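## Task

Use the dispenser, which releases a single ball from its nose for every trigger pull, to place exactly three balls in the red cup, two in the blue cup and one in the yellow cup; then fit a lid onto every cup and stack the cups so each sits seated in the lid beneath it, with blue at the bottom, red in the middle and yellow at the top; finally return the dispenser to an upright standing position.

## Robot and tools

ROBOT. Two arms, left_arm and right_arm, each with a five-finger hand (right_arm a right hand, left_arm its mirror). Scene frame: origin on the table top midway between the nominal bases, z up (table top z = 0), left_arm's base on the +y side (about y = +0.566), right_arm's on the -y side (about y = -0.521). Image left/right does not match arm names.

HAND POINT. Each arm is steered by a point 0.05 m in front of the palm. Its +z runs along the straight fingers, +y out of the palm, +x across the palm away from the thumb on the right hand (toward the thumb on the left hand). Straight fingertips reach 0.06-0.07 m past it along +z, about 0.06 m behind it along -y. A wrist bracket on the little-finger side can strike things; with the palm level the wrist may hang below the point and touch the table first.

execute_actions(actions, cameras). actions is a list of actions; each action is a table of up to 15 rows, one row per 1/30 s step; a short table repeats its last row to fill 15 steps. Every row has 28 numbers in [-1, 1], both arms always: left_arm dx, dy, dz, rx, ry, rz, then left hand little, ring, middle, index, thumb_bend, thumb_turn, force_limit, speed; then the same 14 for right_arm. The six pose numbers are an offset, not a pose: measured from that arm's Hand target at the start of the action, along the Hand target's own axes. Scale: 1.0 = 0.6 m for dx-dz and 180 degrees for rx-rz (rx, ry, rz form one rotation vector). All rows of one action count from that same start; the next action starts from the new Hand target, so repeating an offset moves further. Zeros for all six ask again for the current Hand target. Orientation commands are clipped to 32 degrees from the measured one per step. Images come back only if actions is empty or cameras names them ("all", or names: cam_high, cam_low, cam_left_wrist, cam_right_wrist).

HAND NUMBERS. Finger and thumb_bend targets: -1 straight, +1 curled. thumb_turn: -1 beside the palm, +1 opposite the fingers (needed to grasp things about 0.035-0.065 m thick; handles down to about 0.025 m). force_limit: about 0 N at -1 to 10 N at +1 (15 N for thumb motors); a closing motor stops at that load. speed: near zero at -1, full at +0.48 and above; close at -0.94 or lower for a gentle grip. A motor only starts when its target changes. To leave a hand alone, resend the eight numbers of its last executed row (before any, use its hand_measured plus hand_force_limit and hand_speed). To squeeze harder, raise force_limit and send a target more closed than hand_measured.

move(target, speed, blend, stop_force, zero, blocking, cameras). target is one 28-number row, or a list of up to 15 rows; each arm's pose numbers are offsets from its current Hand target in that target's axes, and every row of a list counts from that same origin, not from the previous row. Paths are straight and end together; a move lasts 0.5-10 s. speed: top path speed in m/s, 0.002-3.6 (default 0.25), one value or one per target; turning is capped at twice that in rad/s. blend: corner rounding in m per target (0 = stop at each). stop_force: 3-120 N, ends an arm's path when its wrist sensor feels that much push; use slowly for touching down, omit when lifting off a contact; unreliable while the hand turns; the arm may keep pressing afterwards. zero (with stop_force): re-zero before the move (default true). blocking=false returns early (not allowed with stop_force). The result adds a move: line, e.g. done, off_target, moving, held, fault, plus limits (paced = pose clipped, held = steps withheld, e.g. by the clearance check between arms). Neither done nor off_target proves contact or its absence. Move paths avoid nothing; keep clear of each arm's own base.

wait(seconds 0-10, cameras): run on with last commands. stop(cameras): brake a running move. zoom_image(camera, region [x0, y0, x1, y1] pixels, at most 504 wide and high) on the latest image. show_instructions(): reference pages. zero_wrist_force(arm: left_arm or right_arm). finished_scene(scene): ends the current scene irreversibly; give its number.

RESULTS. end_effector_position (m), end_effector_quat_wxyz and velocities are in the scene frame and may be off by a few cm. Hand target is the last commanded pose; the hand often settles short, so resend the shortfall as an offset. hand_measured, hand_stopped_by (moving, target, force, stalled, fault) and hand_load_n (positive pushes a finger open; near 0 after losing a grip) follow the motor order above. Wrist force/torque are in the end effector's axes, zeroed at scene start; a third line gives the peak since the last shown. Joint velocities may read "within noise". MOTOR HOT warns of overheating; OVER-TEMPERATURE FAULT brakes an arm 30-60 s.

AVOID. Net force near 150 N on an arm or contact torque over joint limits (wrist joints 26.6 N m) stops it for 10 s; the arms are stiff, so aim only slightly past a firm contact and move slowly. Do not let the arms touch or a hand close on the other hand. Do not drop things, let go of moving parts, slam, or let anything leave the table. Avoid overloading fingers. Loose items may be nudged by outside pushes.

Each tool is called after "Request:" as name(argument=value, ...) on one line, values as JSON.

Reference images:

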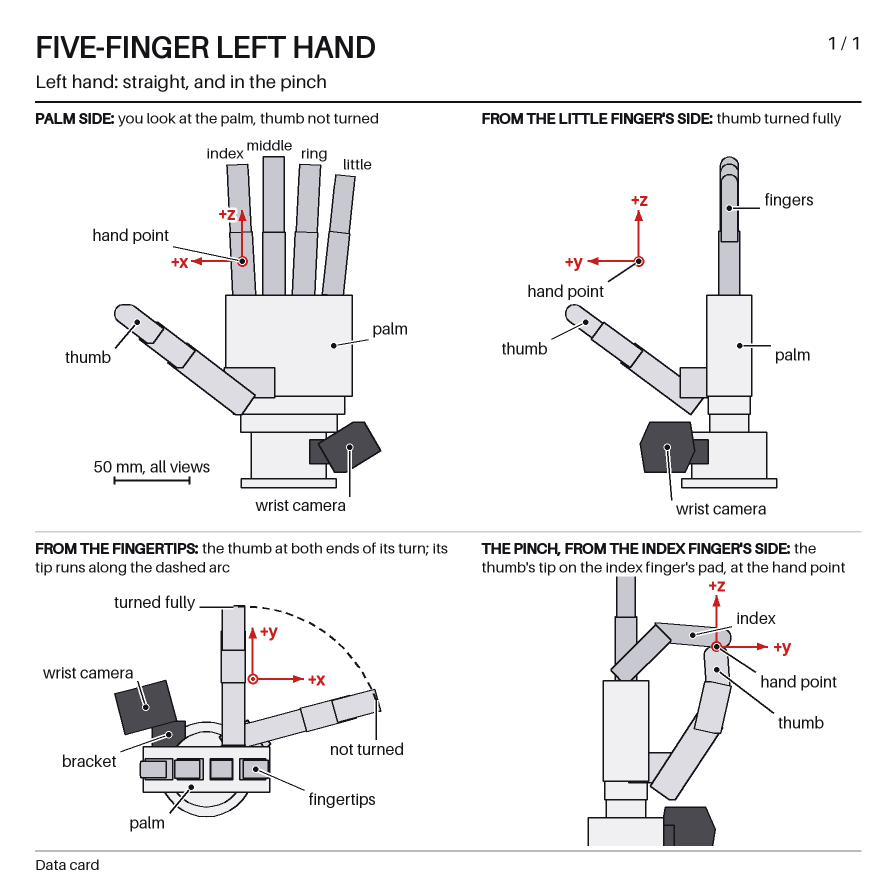

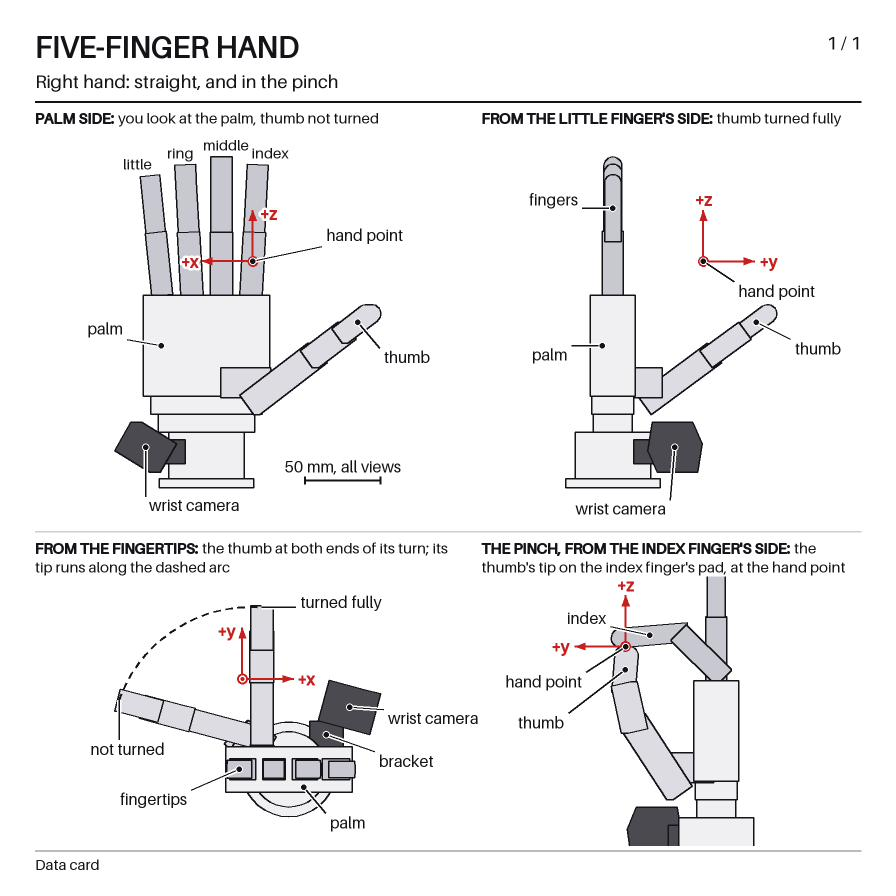

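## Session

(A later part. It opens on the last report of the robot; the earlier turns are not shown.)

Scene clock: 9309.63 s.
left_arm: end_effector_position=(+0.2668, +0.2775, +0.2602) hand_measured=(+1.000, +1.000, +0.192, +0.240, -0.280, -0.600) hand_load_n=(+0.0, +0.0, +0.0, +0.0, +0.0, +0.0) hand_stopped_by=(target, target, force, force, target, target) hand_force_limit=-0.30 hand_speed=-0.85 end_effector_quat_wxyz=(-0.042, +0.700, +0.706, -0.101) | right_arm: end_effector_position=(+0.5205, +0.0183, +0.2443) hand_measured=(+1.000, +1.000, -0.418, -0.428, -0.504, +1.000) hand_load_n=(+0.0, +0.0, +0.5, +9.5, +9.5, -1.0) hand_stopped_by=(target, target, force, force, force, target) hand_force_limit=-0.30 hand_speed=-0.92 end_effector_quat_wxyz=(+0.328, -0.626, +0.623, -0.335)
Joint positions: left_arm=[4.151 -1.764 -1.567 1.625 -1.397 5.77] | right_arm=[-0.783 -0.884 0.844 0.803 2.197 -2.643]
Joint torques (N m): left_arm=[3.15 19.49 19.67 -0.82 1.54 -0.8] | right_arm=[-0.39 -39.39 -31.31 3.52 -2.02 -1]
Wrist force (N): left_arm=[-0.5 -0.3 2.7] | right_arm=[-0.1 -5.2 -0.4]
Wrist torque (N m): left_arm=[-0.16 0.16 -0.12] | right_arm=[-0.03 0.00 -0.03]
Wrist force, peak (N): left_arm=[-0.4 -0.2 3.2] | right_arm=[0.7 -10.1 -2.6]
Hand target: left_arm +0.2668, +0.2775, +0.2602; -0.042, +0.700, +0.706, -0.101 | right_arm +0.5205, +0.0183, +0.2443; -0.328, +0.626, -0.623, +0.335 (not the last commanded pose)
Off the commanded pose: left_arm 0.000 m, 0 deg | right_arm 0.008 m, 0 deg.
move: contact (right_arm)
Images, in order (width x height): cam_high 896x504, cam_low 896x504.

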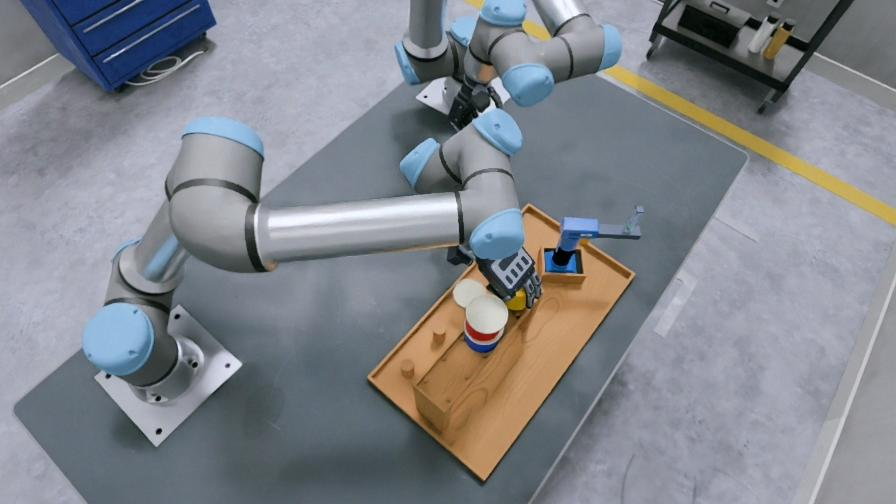

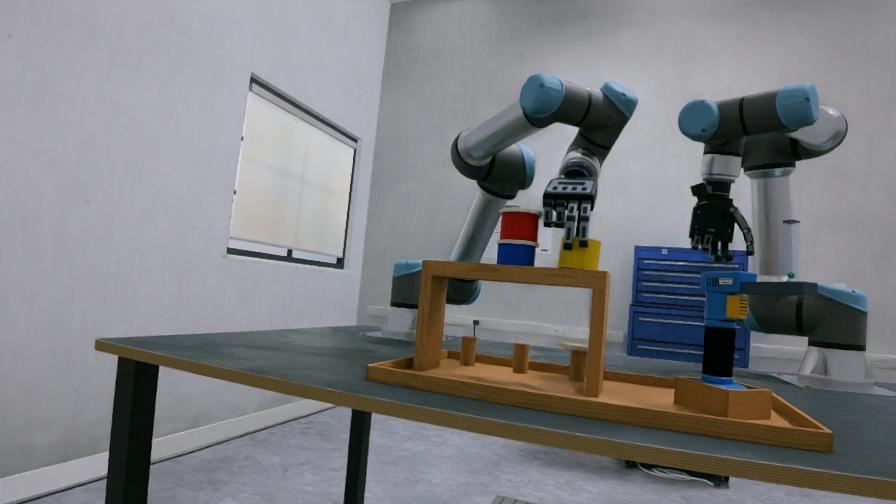

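Request:
move(target=[0,0,0,0,0,0,1,1,0.35,0.35,-0.28,-0.6,-0.3,-0.85,0,0.0062,0.0042,0,0,0,1,1,0.05,0.05,-0.45,1,-0.3,-0.92], speed=0.008, stop_force=9, cameras=["cam_low"])

Request:
zoom_image(camera="cam_low", region=[520, 190, 630, 280])

Scene clock: 9319.63 s.
left_arm: end_effector_position=(+0.2668, +0.2775, +0.2602) hand_measured=(+1.000, +1.000, +0.192, +0.240, -0.280, -0.600) hand_load_n=(+0.0, +0.0, +0.0, +0.0, +0.0, +0.0) hand_stopped_by=(target, target, force, force, target, target) hand_force_limit=-0.30 hand_speed=-0.85 end_effector_quat_wxyz=(-0.042, +0.700, +0.706, -0.101) | right_arm: end_effector_position=(+0.5206, +0.0183, +0.2432) hand_measured=(+1.000, +1.000, -0.418, -0.428, -0.504, +1.000) hand_load_n=(+0.0, +0.0, +2.5, +12.5, +8.0, -1.0) hand_stopped_by=(target, target, force, force, force, target) hand_force_limit=-0.30 hand_speed=-0.92 end_effector_quat_wxyz=(+0.328, -0.626, +0.623, -0.335)
Joint positions: left_arm=[4.151 -1.764 -1.567 1.625 -1.397 5.77] | right_arm=[-0.783 -0.884 0.847 0.8 2.197 -2.643]
Joint torques (N m): left_arm=[2.55 18.35 19.43 -0.67 1.56 -0.8] | right_arm=[5.46 -36.88 -28.71 4.93 -2.07 1.02]
Wrist force (N): left_arm=[-0.8 -0.1 2.5] | right_arm=[0.1 -12.7 1.1]
Wrist torque (N m): left_arm=[-0.13 0.20 -0.14] | right_arm=[-0.10 0.00 -0.11]
Wrist force, peak (N): left_arm=[-0.8 -0.1 3.2] | right_arm=[0.6 -17.8 -0.4]
Hand target: left_arm +0.2668, +0.2775, +0.2602; -0.042, +0.700, +0.706, -0.101 | right_arm +0.5206, +0.0183, +0.2432; -0.328, +0.626, -0.623, +0.335 (not the last commanded pose)
Off the commanded pose: left_arm 0.000 m, 0 deg | right_arm 0.003 m, 0 deg.
move: contact (right_arm)
Images, in order (width x height): cam_low 896x504.

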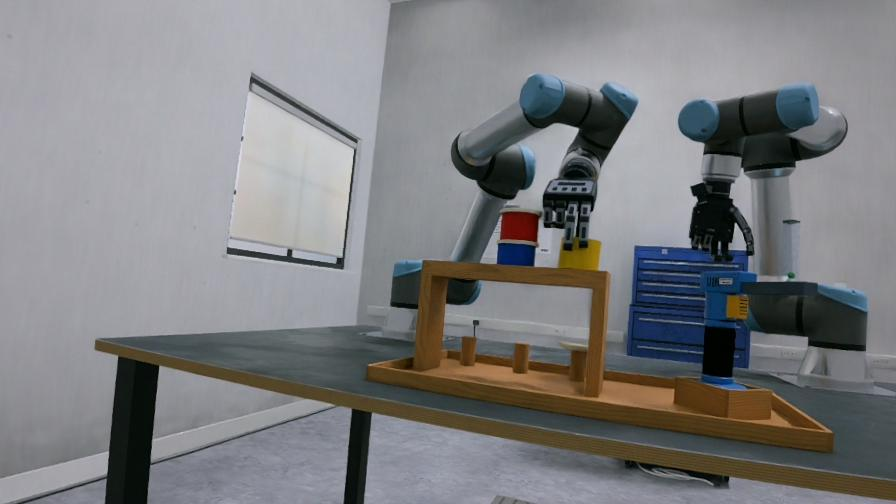

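Scaled by 4.582 from the camera's 896x504 image, which has a finer 1280x720 frame.

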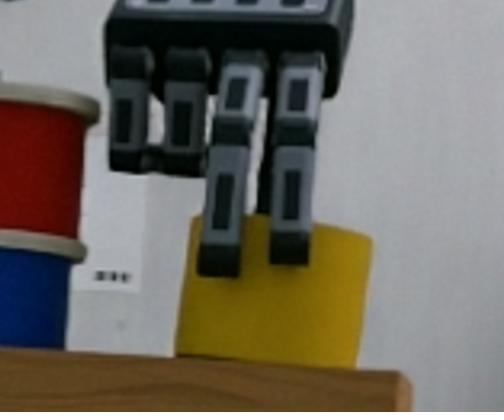

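Request:
move(target=[0,0,0,0,0,0,1,1,0.35,0.35,-0.28,-0.6,-0.3,-0.85,0,0,0,0,0,0,1,1,-0.5,-0.5,-0.6,1,-0.3,-0.95], speed=0.01, cameras=["cam_low","cam_high"])

Request:
zoom_image(camera="cam_low", region=[520, 190, 630, 280])

Request:
zoom_image(camera="cam_high", region=[470, 250, 580, 330])

Scene clock: 9331.60 s.
left_arm: end_effector_position=(+0.2668, +0.2775, +0.2602) hand_measured=(+1.000, +1.000, +0.192, +0.240, -0.280, -0.600) hand_load_n=(+0.0, +0.0, +0.0, +0.0, +0.0, +0.0) hand_stopped_by=(target, target, force, force, target, target) hand_force_limit=-0.30 hand_speed=-0.85 end_effector_quat_wxyz=(-0.042, +0.700, +0.706, -0.101) | right_arm: end_effector_position=(+0.5206, +0.0183, +0.2432) hand_measured=(+1.000, +1.000, -0.500, -0.500, -0.600, +1.000) hand_load_n=(+0.0, +0.0, +0.0, +0.5, +0.0, +0.0) hand_stopped_by=(target, target, target, target, target, target) hand_force_limit=-0.30 hand_speed=-0.95 end_effector_quat_wxyz=(+0.328, -0.626, +0.623, -0.335)
Joint positions: left_arm=[4.151 -1.764 -1.567 1.625 -1.397 5.77] | right_arm=[-0.783 -0.884 0.847 0.8 2.197 -2.643]
Joint torques (N m): left_arm=[3.02 18.76 19.2 -0.72 1.51 -0.83] | right_arm=[5.77 -56.1 -21.15 -1.19 -1.76 0.51]
Wrist force (N): left_arm=[-0.3 0.1 2.9] | right_arm=[-0.2 -2.5 -0.6]
Wrist torque (N m): left_arm=[-0.13 0.14 -0.12] | right_arm=[-0.01 0.00 0.00]
Wrist force, peak (N): left_arm=[-0.7 0.0 3.2] | right_arm=[0.4 -13.4 1.0]
Hand target: left_arm +0.2668, +0.2775, +0.2602; -0.042, +0.700, +0.706, -0.101 | right_arm +0.5206, +0.0183, +0.2432; -0.328, +0.626, -0.623, +0.335
Off the commanded pose: left_arm 0.000 m, 0 deg | right_arm 0.000 m, 0 deg.
move: done
Images, in order (width x height): cam_high 896x504, cam_low 896x504.

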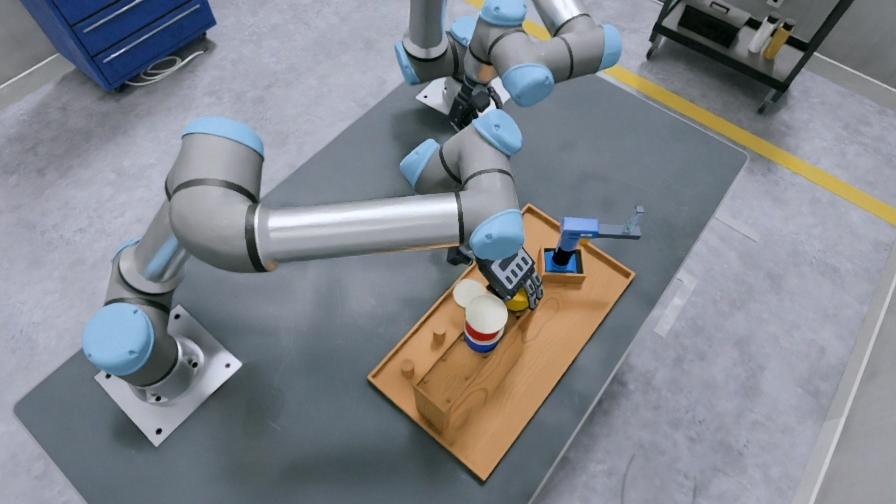

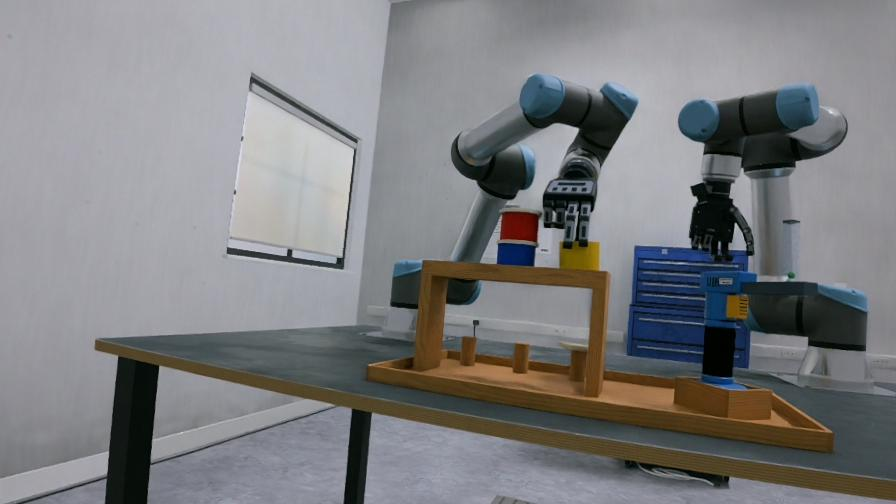

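Scaled by 4.582 from the camera's 896x504 image, which has a finer 1280x720 frame.

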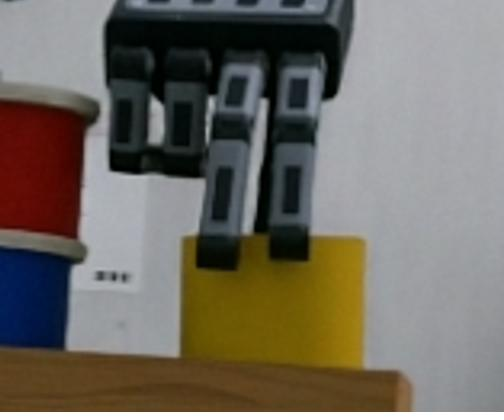

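Scaled by 4.582 from the camera's 896x504 image, which has a finer 1280x720 frame.

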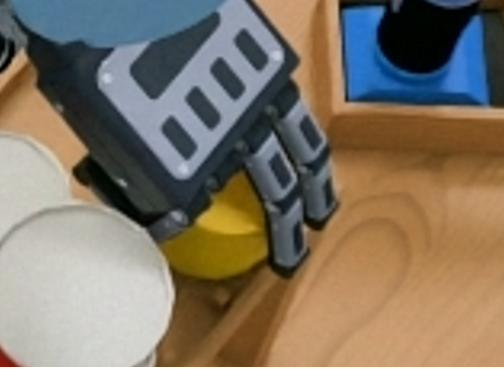

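Request:
move(target=[0,0,0,0,0,0,1,1,0.35,0.35,-0.28,-0.6,-0.3,-0.85,0,0,0,0,0,0,1,1,-0.8,-0.8,-1,1,-0.3,-0.7], speed=0.01)

Request:
move(target=[0,0,0,0,0,0,1,1,0.35,0.35,-0.28,-0.6,-0.3,-0.85,0,-0.0914,-0.0695,0,0,0,1,1,-0.8,-0.8,-1,1,-0.3,-0.7], speed=0.08, cameras=["cam_low","cam_high","cam_right_wrist"])

Request:
zoom_image(camera="cam_low", region=[520, 190, 630, 280])

Request:
zoom_image(camera="cam_right_wrist", region=[330, 150, 530, 350])

Scene clock: 9347.10 s.
left_arm: end_effector_position=(+0.2668, +0.2775, +0.2602) hand_measured=(+1.000, +1.000, +0.192, +0.240, -0.280, -0.600) hand_load_n=(+0.0, +0.5, +0.0, +0.0, +0.0, +0.0) hand_stopped_by=(target, target, force, force, target, target) hand_force_limit=-0.30 hand_speed=-0.85 end_effector_quat_wxyz=(-0.042, +0.700, +0.706, -0.101) | right_arm: end_effector_position=(+0.5206, +0.0183, +0.2432) hand_measured=(+1.000, +1.000, -0.800, -0.800, -1.000, +1.000) hand_load_n=(+0.0, +0.5, +0.0, -0.5, +0.0, +0.5) hand_stopped_by=(target, target, target, target, target, target) hand_force_limit=-0.30 hand_speed=-0.70 end_effector_quat_wxyz=(+0.328, -0.626, +0.623, -0.335)
Joint positions: left_arm=[4.151 -1.764 -1.567 1.625 -1.397 5.77] | right_arm=[-0.783 -0.884 0.847 0.8 2.197 -2.643]
Joint torques (N m): left_arm=[3.01 18.22 20.02 -0.88 1.46 -0.8] | right_arm=[5.24 -56.3 -12.48 -0.49 -0.62 -0.4]
Wrist force (N): left_arm=[-0.7 -0.3 2.8] | right_arm=[-0.1 -2.3 -0.9]
Wrist torque (N m): left_arm=[-0.17 0.19 -0.13] | right_arm=[-0.01 -0.02 0.01]
Wrist force, peak (N): left_arm=[-0.4 -0.2 3.2] | right_arm=[-0.3 -2.8 -0.7]
Hand target: left_arm +0.2668, +0.2775, +0.2602; -0.042, +0.700, +0.706, -0.101 | right_arm +0.5206, +0.0183, +0.2432; -0.328, +0.626, -0.623, +0.335
Off the commanded pose: left_arm 0.000 m, 0 deg | right_arm 0.000 m, 0 deg.
move: done

Scene clock: 9348.67 s.
left_arm: end_effector_position=(+0.2668, +0.2775, +0.2602) hand_measured=(+1.000, +1.000, +0.192, +0.240, -0.280, -0.600) hand_load_n=(+0.0, +0.0, +0.0, +0.0, +0.0, +0.0) hand_stopped_by=(target, target, force, force, target, target) hand_force_limit=-0.30 hand_speed=-0.85 end_effector_quat_wxyz=(-0.042, +0.700, +0.706, -0.101) | right_arm: end_effector_position=(+0.5168, +0.0190, +0.3119) hand_measured=(+1.000, +1.000, -0.800, -0.800, -1.000, +1.000) hand_load_n=(+0.0, +0.0, +0.0, +0.0, +0.0, +0.0) hand_stopped_by=(target, target, target, target, target, target) hand_force_limit=-0.30 hand_speed=-0.70 end_effector_quat_wxyz=(+0.328, -0.626, +0.623, -0.335)
Joint positions: left_arm=[4.151 -1.764 -1.567 1.625 -1.397 5.77] | right_arm=[-0.777 -0.856 0.623 0.999 2.201 -2.638]
Joint torques (N m): left_arm=[2.46 18.68 20.41 -0.84 1.47 -0.77] | right_arm=[5.94 -40.6 -32.23 3.21 2.77 1.42]
Wrist force (N): left_arm=[-0.4 0.1 2.7] | right_arm=[0.0 -2.5 -0.5]
Wrist torque (N m): left_arm=[-0.11 0.14 -0.11] | right_arm=[-0.05 -0.05 -0.18]
Wrist force, peak (N): left_arm=[-0.5 0.0 3.2] | right_arm=[-0.2 -2.7 -1.3]
Hand target: left_arm +0.2668, +0.2775, +0.2602; -0.042, +0.700, +0.706, -0.101 | right_arm +0.5168, +0.0190, +0.3120; -0.328, +0.626, -0.623, +0.335
Off the commanded pose: left_arm 0.000 m, 0 deg | right_arm 0.000 m, 0 deg.
move: done
camera_calibration:
cam_right_wrist: T_world_to_cam=[[-0.524588, -0.314393, -0.791179, 0.52243], [-0.50049, 0.865657, -0.0121404, 0.2625], [0.688707, 0.389608, -0.611464, -0.0546081], [0, 0, 0, 1]] pos_world=[0.443048, -0.0417113, 0.383132]
Images, in order (width x height): cam_high 896x504, cam_low 896x504, cam_right_wrist 672x504.

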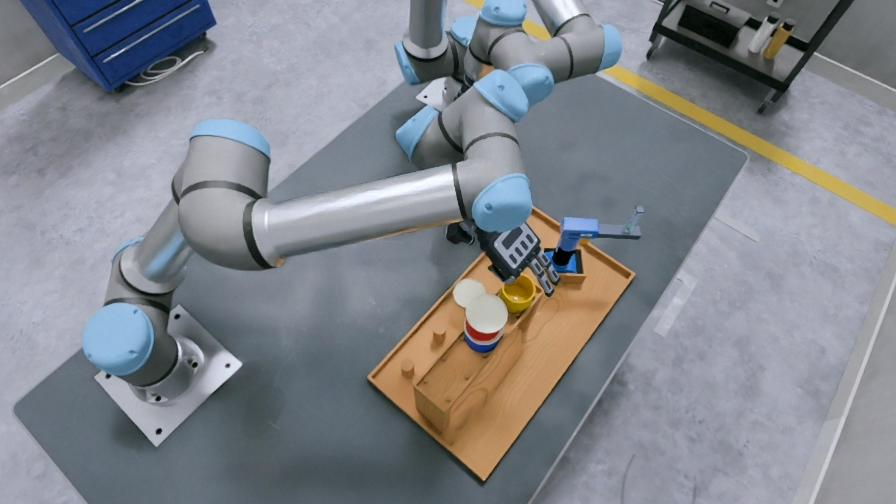

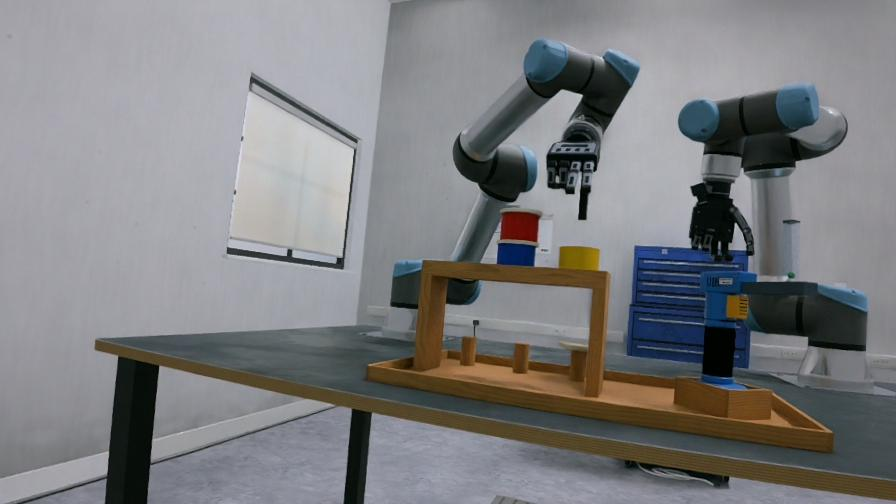

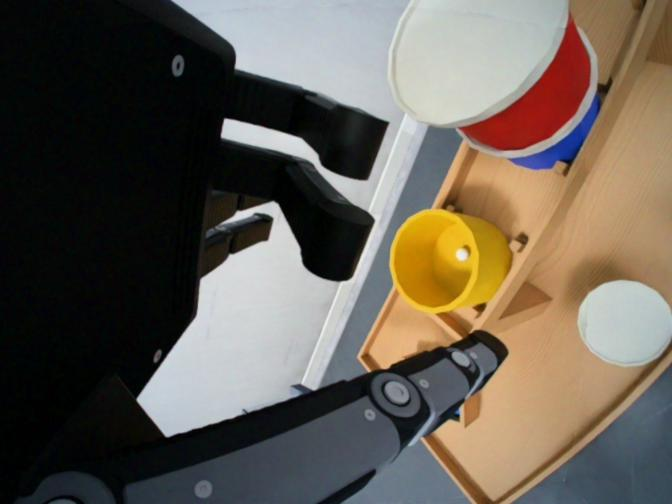

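Scaled by 4.582 from the camera's 896x504 image, which has a finer 1280x720 frame.

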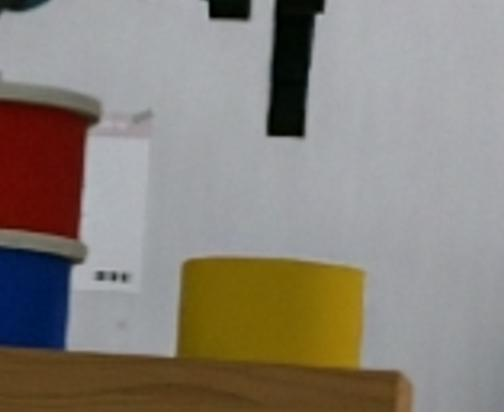

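Scaled by 2.520 from the camera's 672x504 image, which has a finer 960x720 frame.

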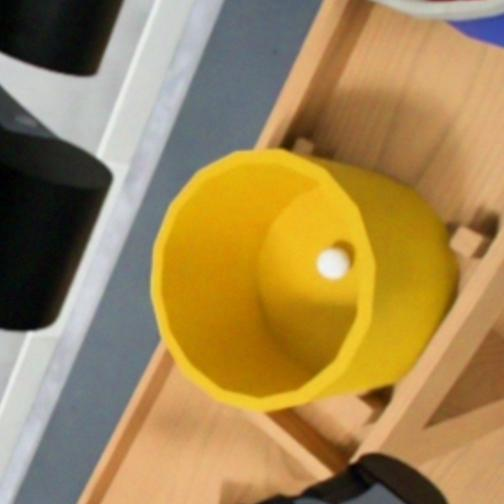

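Request:
move(target=[[0,0,0,0,0,0,1,1,0.35,0.35,-0.28,-0.6,-0.3,-0.85,-0.0045,0.0634,0.0312,0,0,0,1,1,-0.8,-0.8,-1,1,-0.3,-0.7],[0,0,0,0,0,0,1,1,0.35,0.35,-0.28,-0.6,-0.3,-0.85,-0.0045,0.1099,0.0627,0,0,0,1,1,-0.8,-0.8,-1,1,-0.3,-0.7],[0,0,0,0,0,0,1,1,0.35,0.35,-0.28,-0.6,-0.3,-0.85,-0.0045,0.0992,0.0786,0,0,0,1,1,-0.8,-0.8,-1,1,-0.3,-0.7]], speed=[0.06,0.04,0.02], stop_force=4)

Request:
move(target=[0,0,0,0,0,0,1,1,0.35,0.35,-0.28,-0.6,-0.3,-0.85,0,0,0,0,0,0,1,1,0,0,-0.5,1,-0.5,-0.88], speed=0.02, cameras=["cam_low"])

Request:
zoom_image(camera="cam_low", region=[520, 190, 630, 280])

Scene clock: 9378.90 s.
left_arm: end_effector_position=(+0.2668, +0.2775, +0.2602) hand_measured=(+1.000, +1.000, +0.192, +0.240, -0.280, -0.600) hand_load_n=(+0.0, +0.0, +0.0, +0.0, +0.0, +0.0) hand_stopped_by=(target, target, force, force, target, target) hand_force_limit=-0.30 hand_speed=-0.85 end_effector_quat_wxyz=(-0.042, +0.700, +0.706, -0.101) | right_arm: end_effector_position=(+0.5225, +0.0210, +0.2362) hand_measured=(+1.000, +1.000, -0.800, -0.800, -1.000, +1.000) hand_load_n=(+0.0, +0.0, +0.0, +0.0, +0.0, +0.0) hand_stopped_by=(target, target, target, target, target, target) hand_force_limit=-0.30 hand_speed=-0.70 end_effector_quat_wxyz=(+0.328, -0.626, +0.623, -0.335)
Joint positions: left_arm=[4.151 -1.764 -1.567 1.625 -1.397 5.77] | right_arm=[-0.782 -0.874 0.848 0.79 2.197 -2.642]
Joint torques (N m): left_arm=[2.38 18.67 20.04 -0.66 1.57 -0.79] | right_arm=[-6.12 -41.51 -33.22 3.14 -1.82 -1.13]
Wrist force (N): left_arm=[-0.6 0.1 2.8] | right_arm=[-0.3 -2.1 -0.7]
Wrist torque (N m): left_arm=[-0.12 0.17 -0.13] | right_arm=[0.01 0.01 -0.01]
Wrist force, peak (N): left_arm=[-0.6 -0.3 3.3] | right_arm=[0.1 -2.7 -1.1]
Hand target: left_arm +0.2668, +0.2775, +0.2602; -0.042, +0.700, +0.706, -0.101 | right_arm +0.5225, +0.0210, +0.2362; -0.328, +0.626, -0.623, +0.335
Off the commanded pose: left_arm 0.000 m, 0 deg | right_arm 0.000 m, 0 deg.
move: done

Scene clock: 9381.53 s.
left_arm: end_effector_position=(+0.2668, +0.2775, +0.2602) hand_measured=(+1.000, +1.000, +0.192, +0.240, -0.280, -0.600) hand_load_n=(+0.0, +0.0, +0.0, +0.5, +0.0, +0.0) hand_stopped_by=(target, target, force, force, target, target) hand_force_limit=-0.30 hand_speed=-0.85 end_effector_quat_wxyz=(-0.042, +0.700, +0.706, -0.101) | right_arm: end_effector_position=(+0.5225, +0.0210, +0.2363) hand_measured=(+1.000, +1.000, -0.356, -0.356, -0.590, +1.000) hand_load_n=(+0.0, +0.0, +4.5, +5.0, +4.0, +0.0) hand_stopped_by=(target, target, force, force, force, target) hand_force_limit=-0.50 hand_speed=-0.88 end_effector_quat_wxyz=(+0.328, -0.626, +0.623, -0.335)
Joint positions: left_arm=[4.151 -1.764 -1.567 1.625 -1.397 5.77] | right_arm=[-0.782 -0.874 0.848 0.79 2.197 -2.642]
Joint torques (N m): left_arm=[2.4 18.16 19.99 -0.71 1.63 -0.85] | right_arm=[9.18 -41.04 -11.32 2.2 -1.37 -0.9]
Wrist force (N): left_arm=[-0.5 -0.3 2.9] | right_arm=[0.3 -8.9 2.5]
Wrist torque (N m): left_arm=[-0.17 0.16 -0.12] | right_arm=[0.00 0.00 -0.09]
Wrist force, peak (N): left_arm=[-0.4 0.2 3.1] | right_arm=[0.8 -11.8 3.4]
Hand target: left_arm +0.2668, +0.2775, +0.2602; -0.042, +0.700, +0.706, -0.101 | right_arm +0.5225, +0.0210, +0.2362; -0.328, +0.626, -0.623, +0.335
Off the commanded pose: left_arm 0.000 m, 0 deg | right_arm 0.000 m, 0 deg.
move: done
Images, in order (width x height): cam_low 896x504.

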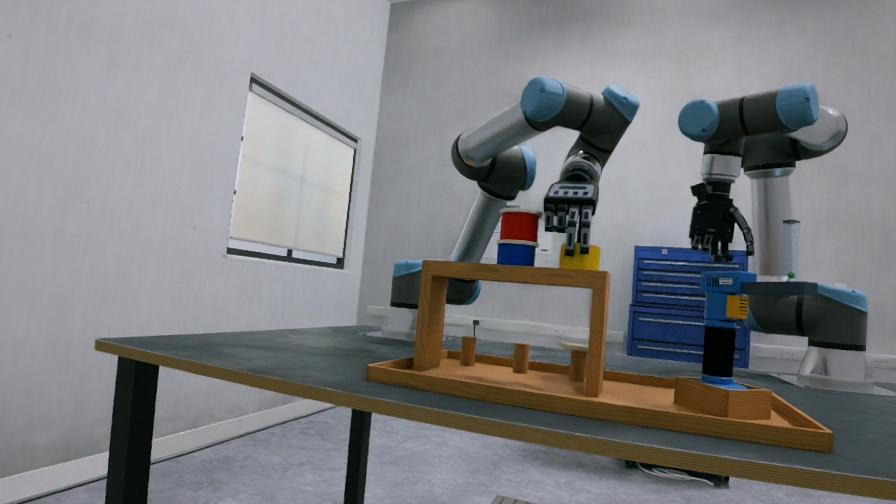

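Scaled by 4.582 from the camera's 896x504 image, which has a finer 1280x720 frame.

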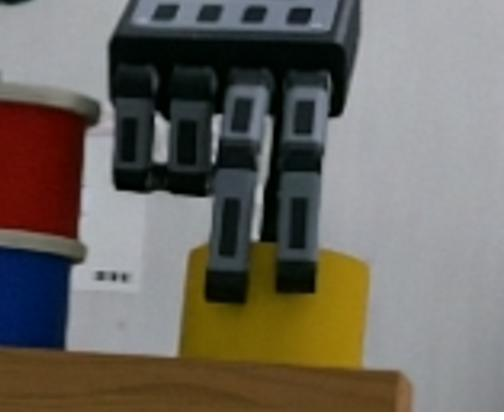

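Request:
move(target=[0,0,0,0,0,0,1,1,0.35,0.35,-0.28,-0.6,-0.3,-0.85,0,0,0,0,0,0,1,1,0.05,0.05,-0.45,1,-0.3,-0.92], speed=0.02)

Request:
move(target=[0,0,0,0,0,0,1,1,0.35,0.35,-0.28,-0.6,-0.3,-0.85,0,-0.0414,-0.028,0,0,0,1,1,0.05,0.05,-0.45,1,-0.3,-0.92], speed=0.02, cameras=["cam_low","cam_high"])

Request:
zoom_image(camera="cam_low", region=[520, 170, 630, 270])

Scene clock: 9400.33 s.
left_arm: end_effector_position=(+0.2668, +0.2775, +0.2602) hand_measured=(+1.000, +1.000, +0.192, +0.240, -0.280, -0.600) hand_load_n=(+0.0, +0.0, +0.0, +0.0, +0.0, +0.0) hand_stopped_by=(target, target, force, force, target, target) hand_force_limit=-0.30 hand_speed=-0.85 end_effector_quat_wxyz=(-0.042, +0.700, +0.706, -0.101) | right_arm: end_effector_position=(+0.5225, +0.0210, +0.2362) hand_measured=(+1.000, +1.000, -0.356, -0.356, -0.584, +1.000) hand_load_n=(+0.0, +0.0, +4.5, +5.5, +5.5, +0.5) hand_stopped_by=(target, target, force, force, force, target) hand_force_limit=-0.30 hand_speed=-0.92 end_effector_quat_wxyz=(+0.328, -0.626, +0.623, -0.335)
Joint positions: left_arm=[4.151 -1.764 -1.567 1.625 -1.397 5.77] | right_arm=[-0.782 -0.874 0.848 0.79 2.197 -2.642]
Joint torques (N m): left_arm=[2.34 18.92 20.34 -0.74 1.64 -0.71] | right_arm=[-2.5 -40.03 -9.96 0.35 1.17 -0.85]
Wrist force (N): left_arm=[-0.5 -0.1 2.9] | right_arm=[0.3 -7.8 3.0]
Wrist torque (N m): left_arm=[-0.15 0.15 -0.12] | right_arm=[0.03 -0.02 -0.07]
Wrist force, peak (N): left_arm=[-0.6 -0.2 3.2] | right_arm=[0.6 -9.3 2.8]
Hand target: left_arm +0.2668, +0.2775, +0.2602; -0.042, +0.700, +0.706, -0.101 | right_arm +0.5225, +0.0210, +0.2362; -0.328, +0.626, -0.623, +0.335
Off the commanded pose: left_arm 0.000 m, 0 deg | right_arm 0.000 m, 0 deg.
move: done

Scene clock: 9402.27 s.
left_arm: end_effector_position=(+0.2668, +0.2775, +0.2602) hand_measured=(+1.000, +1.000, +0.192, +0.240, -0.280, -0.600) hand_load_n=(+0.0, +0.0, +0.0, +0.0, +0.0, +0.0) hand_stopped_by=(target, target, force, force, target, target) hand_force_limit=-0.30 hand_speed=-0.85 end_effector_quat_wxyz=(-0.042, +0.700, +0.706, -0.101) | right_arm: end_effector_position=(+0.5225, +0.0213, +0.2661) hand_measured=(+1.000, +1.000, -0.356, -0.356, -0.586, +1.000) hand_load_n=(+0.5, +0.0, +3.0, +3.0, +7.0, +0.5) hand_stopped_by=(target, target, force, force, force, target) hand_force_limit=-0.30 hand_speed=-0.92 end_effector_quat_wxyz=(+0.328, -0.626, +0.623, -0.335)
Joint positions: left_arm=[4.151 -1.764 -1.567 1.625 -1.397 5.77] | right_arm=[-0.782 -0.867 0.759 0.871 2.198 -2.642]
Joint torques (N m): left_arm=[2.39 18.97 19.69 -0.78 1.65 -0.68] | right_arm=[5.82 -41.65 -34.2 3.1 2.84 1.53]
Wrist force (N): left_arm=[-0.6 0.0 2.7] | right_arm=[-0.4 -1.7 -0.6]
Wrist torque (N m): left_arm=[-0.12 0.17 -0.13] | right_arm=[0.05 0.07 0.01]
Wrist force, peak (N): left_arm=[-0.4 -0.1 3.2] | right_arm=[0.5 -8.2 2.5]
Hand target: left_arm +0.2668, +0.2775, +0.2602; -0.042, +0.700, +0.706, -0.101 | right_arm +0.5225, +0.0213, +0.2662; -0.328, +0.626, -0.623, +0.335
Off the commanded pose: left_arm 0.000 m, 0 deg | right_arm 0.000 m, 0 deg.
move: done
Images, in order (width x height): cam_high 896x504, cam_low 896x504.

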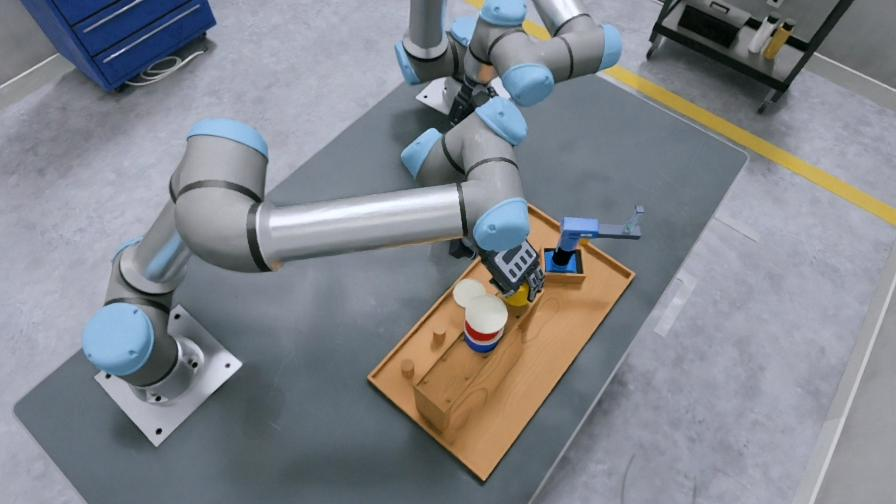

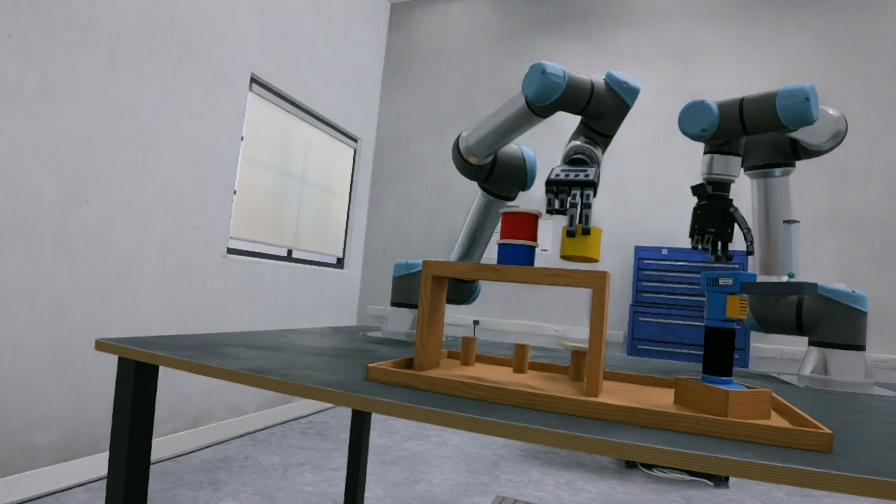

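Scaled by 4.582 from the camera's 896x504 image, which has a finer 1280x720 frame.

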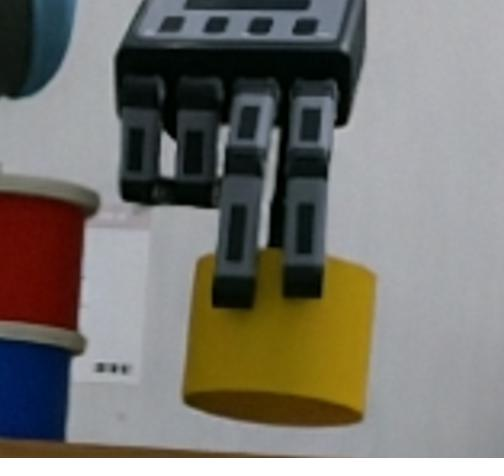

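Request:
move(target=[[0,0,0,0,0,0,1,1,0.35,0.35,-0.28,-0.6,-0.3,-0.85,0,-0.1504,-0.1017,0,0,0,1,1,0.05,0.05,-0.45,1,-0.3,-0.92],[0,0,0,0,0,0,1,1,0.35,0.35,-0.28,-0.6,-0.3,-0.85,0.1685,-0.1514,-0.1004,0,0,0,1,1,0.05,0.05,-0.45,1,-0.3,-0.92]], speed=0.08, blend=0.01, cameras=["cam_low","cam_high","cam_right_wrist"])

Request:
zoom_image(camera="cam_low", region=[470, 140, 590, 260])

Request:
zoom_image(camera="cam_high", region=[440, 250, 540, 350])

Request:
zoom_image(camera="cam_right_wrist", region=[200, 150, 560, 420])

Scene clock: 9443.20 s.
left_arm: end_effector_position=(+0.2668, +0.2775, +0.2602) hand_measured=(+1.000, +1.000, +0.192, +0.240, -0.280, -0.600) hand_load_n=(+0.0, +0.0, +0.0, +0.0, +0.0, +0.0) hand_stopped_by=(target, target, force, force, target, target) hand_force_limit=-0.30 hand_speed=-0.85 end_effector_quat_wxyz=(-0.042, +0.700, +0.706, -0.101) | right_arm: end_effector_position=(+0.5235, -0.0786, +0.3762) hand_measured=(+1.000, +1.000, -0.356, -0.356, -0.586, +1.000) hand_load_n=(+0.0, +0.0, +2.5, +3.0, +6.5, +0.5) hand_stopped_by=(target, target, force, force, force, target) hand_force_limit=-0.30 hand_speed=-0.92 end_effector_quat_wxyz=(+0.328, -0.626, +0.623, -0.335)
Joint positions: left_arm=[4.151 -1.764 -1.567 1.625 -1.397 5.77] | right_arm=[-0.919 -1.081 0.81 0.975 2.095 -2.752]
Joint torques (N m): left_arm=[2.2 18.85 19.93 -0.75 1.54 -0.84] | right_arm=[-6.6 -49.91 -11.42 -1.51 -2.07 -1.03]
Wrist force (N): left_arm=[-0.4 -0.2 3.0] | right_arm=[-0.4 -1.7 -1.0]
Wrist torque (N m): left_arm=[-0.16 0.15 -0.11] | right_arm=[0.05 0.05 0.00]
Wrist force, peak (N): left_arm=[-0.5 -0.5 3.3] | right_arm=[0.0 -2.1 -1.2]
Hand target: left_arm +0.2668, +0.2775, +0.2602; -0.042, +0.700, +0.706, -0.101 | right_arm +0.5235, -0.0787, +0.3762; -0.328, +0.626, -0.623, +0.335
Off the commanded pose: left_arm 0.000 m, 0 deg | right_arm 0.000 m, 0 deg.
move: done
camera_calibration:
cam_right_wrist: T_world_to_cam=[[-0.524665, -0.314435, -0.791111, 0.546132], [-0.50043, 0.865691, -0.0121914, 0.351123], [0.688691, 0.3895, -0.61155, 0.018151], [0, 0, 0, 1]] pos_world=[0.449748, -0.139311, 0.447432]
Images, in order (width x height): cam_high 896x504, cam_low 896x504, cam_right_wrist 672x504.

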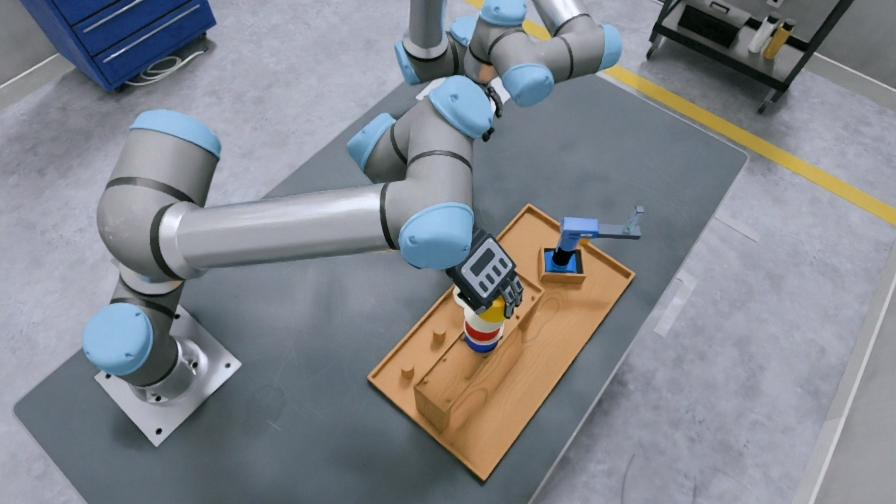

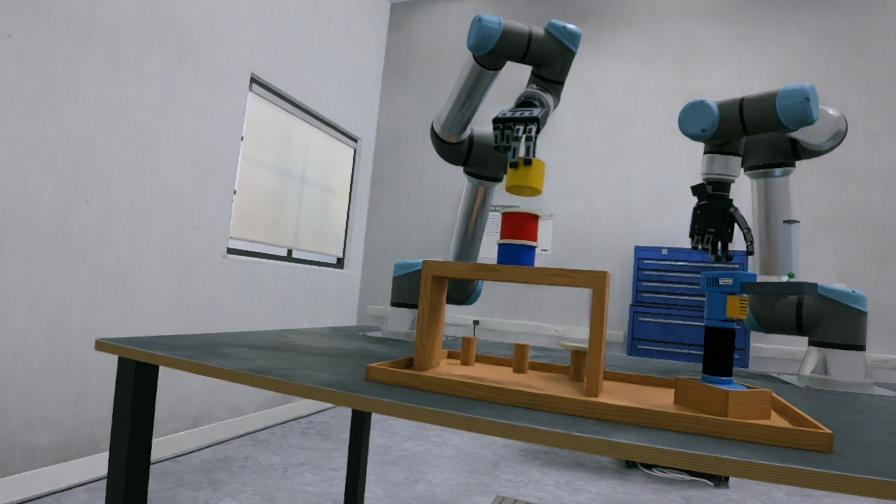

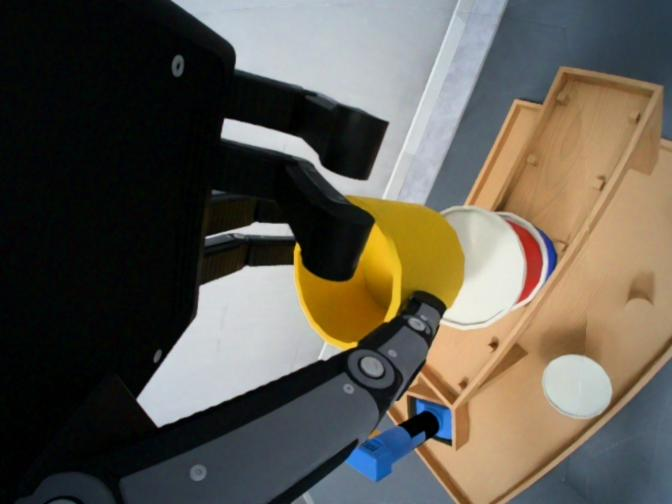

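Scaled by 4.200 from the camera's 896x504 image, which has a finer 1280x720 frame.

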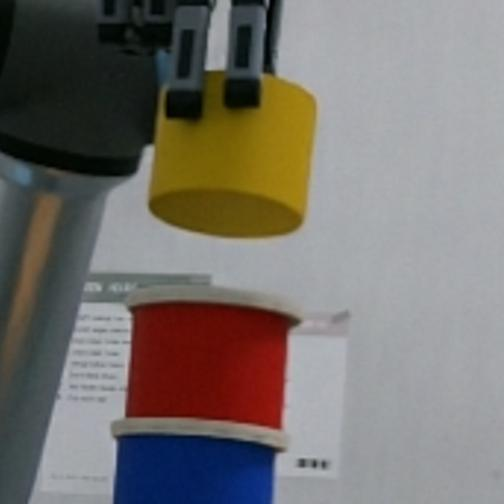

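Scaled by 5.040 from the camera's 896x504 image, which has a finer 1280x720 frame.

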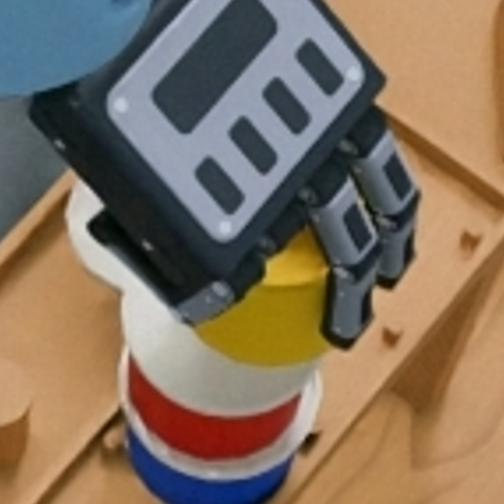

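Scaled by 1.400 from the camera's 672x504 image, which has a finer 960x720 frame.

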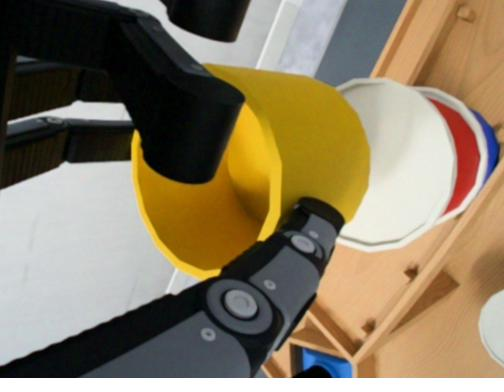

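Request:
move(target=[0,0,0,0,0,0,1,1,0.35,0.35,-0.28,-0.6,-0.3,-0.85,0.0092,0.0441,0.0202,0,0,0,1,1,0.05,0.05,-0.45,1,-0.3,-0.92], speed=0.03, stop_force=4, cameras=["cam_low","cam_high","cam_right_wrist"])

Request:
zoom_image(camera="cam_low", region=[480, 160, 570, 250])

Request:
zoom_image(camera="cam_high", region=[450, 275, 520, 345])

Scene clock: 9469.00 s.
left_arm: end_effector_position=(+0.2668, +0.2775, +0.2602) hand_measured=(+1.000, +1.000, +0.192, +0.240, -0.280, -0.600) hand_load_n=(+0.0, +0.0, +0.0, +0.0, +0.0, +0.0) hand_stopped_by=(target, target, force, force, target, target) hand_force_limit=-0.30 hand_speed=-0.85 end_effector_quat_wxyz=(-0.042, +0.700, +0.706, -0.101) | right_arm: end_effector_position=(+0.5187, -0.0845, +0.3476) hand_measured=(+1.000, +1.000, -0.356, -0.356, -0.586, +1.000) hand_load_n=(+0.0, +0.0, +2.5, +3.0, +7.0, +0.5) hand_stopped_by=(target, target, force, force, force, target) hand_force_limit=-0.30 hand_speed=-0.92 end_effector_quat_wxyz=(+0.328, -0.626, +0.623, -0.335)
Joint positions: left_arm=[4.151 -1.764 -1.567 1.625 -1.397 5.77] | right_arm=[-0.923 -1.124 0.95 0.878 2.092 -2.755]
Joint torques (N m): left_arm=[1.45 18.61 20.11 -0.83 1.5 -0.79] | right_arm=[-5.8 -48.85 -12.19 -1.49 -1.95 -0.98]
Wrist force (N): left_arm=[-0.3 -0.3 2.9] | right_arm=[-0.6 -1.8 -1.0]
Wrist torque (N m): left_arm=[-0.17 0.13 -0.10] | right_arm=[0.03 0.09 0.03]
Wrist force, peak (N): left_arm=[-0.5 -0.5 3.3] | right_arm=[-0.5 -2.2 -1.3]
Hand target: left_arm +0.2668, +0.2775, +0.2602; -0.042, +0.700, +0.706, -0.101 | right_arm +0.5187, -0.0845, +0.3476; -0.328, +0.626, -0.623, +0.335
Off the commanded pose: left_arm 0.000 m, 0 deg | right_arm 0.000 m, 0 deg.
move: done
camera_calibration:
cam_right_wrist: T_world_to_cam=[[-0.524588, -0.314393, -0.791179, 0.519132], [-0.50049, 0.865657, -0.0121404, 0.35348], [0.688707, 0.389608, -0.611464, 0.0062371], [0, 0, 0, 1]] pos_world=[0.444948, -0.145211, 0.418832]
Images, in order (width x height): cam_high 896x504, cam_low 896x504, cam_right_wrist 672x504.

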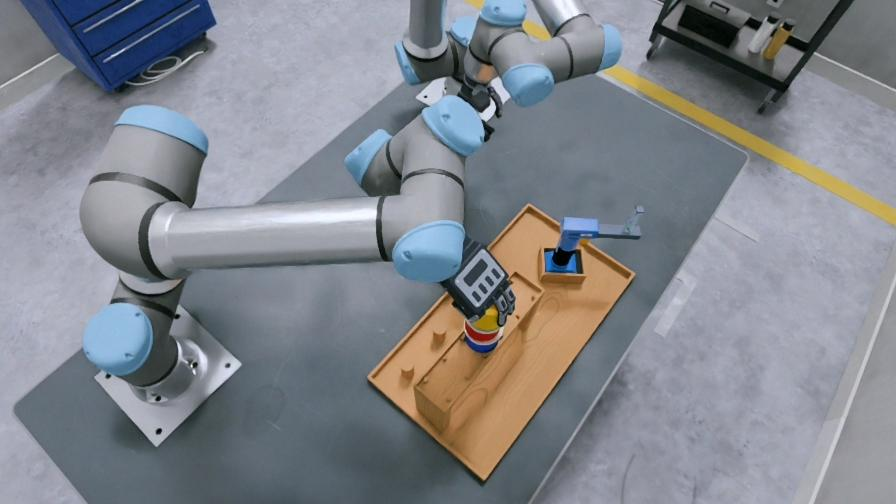

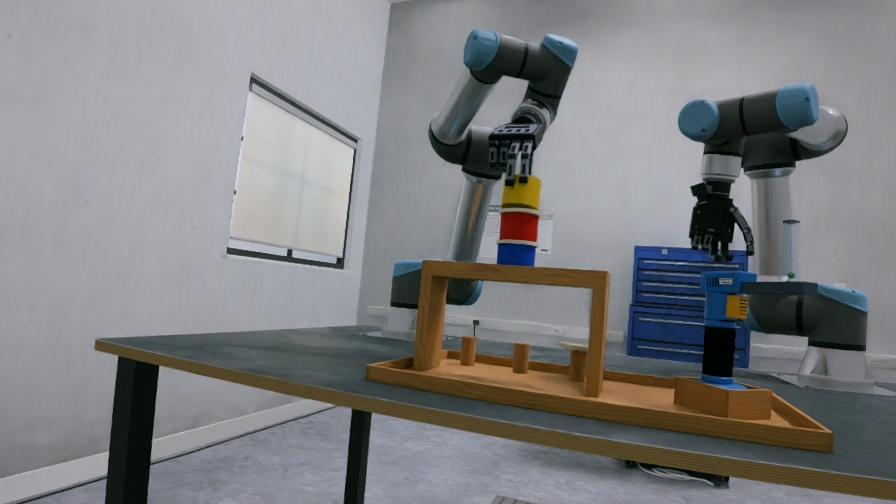

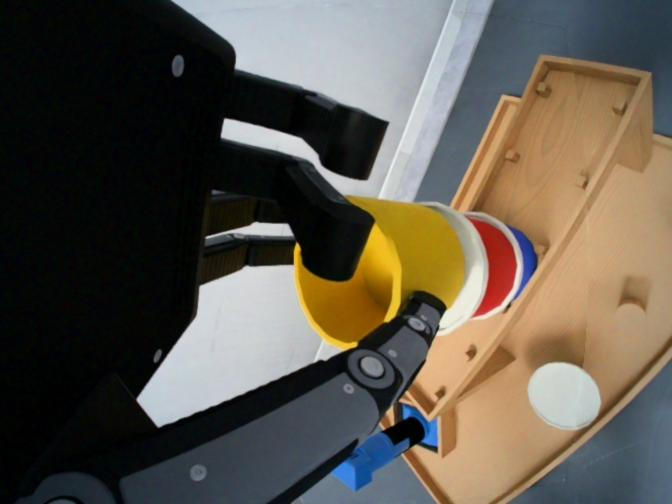

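Scaled by 5.600 from the camera's 896x504 image, which has a finer 1280x720 frame.

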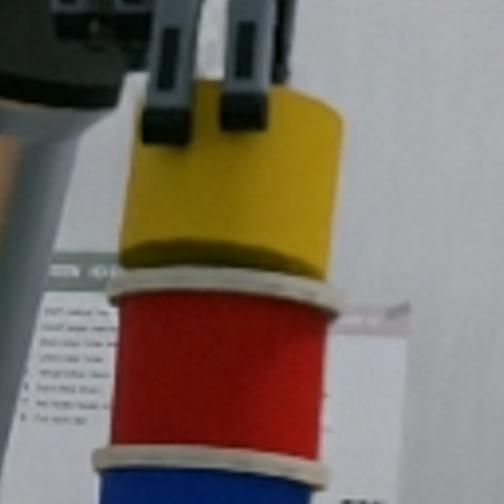

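Scaled by 7.200 from the camera's 896x504 image, which has a finer 1280x720 frame.

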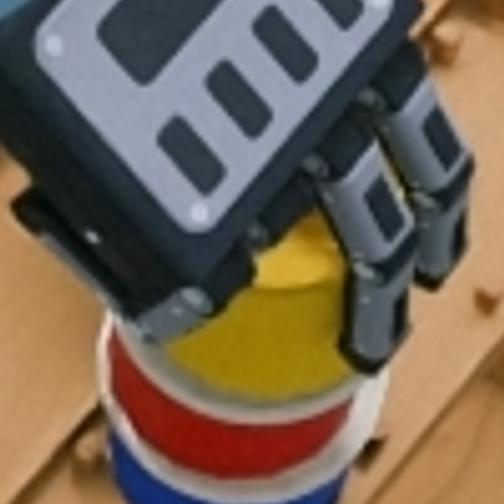

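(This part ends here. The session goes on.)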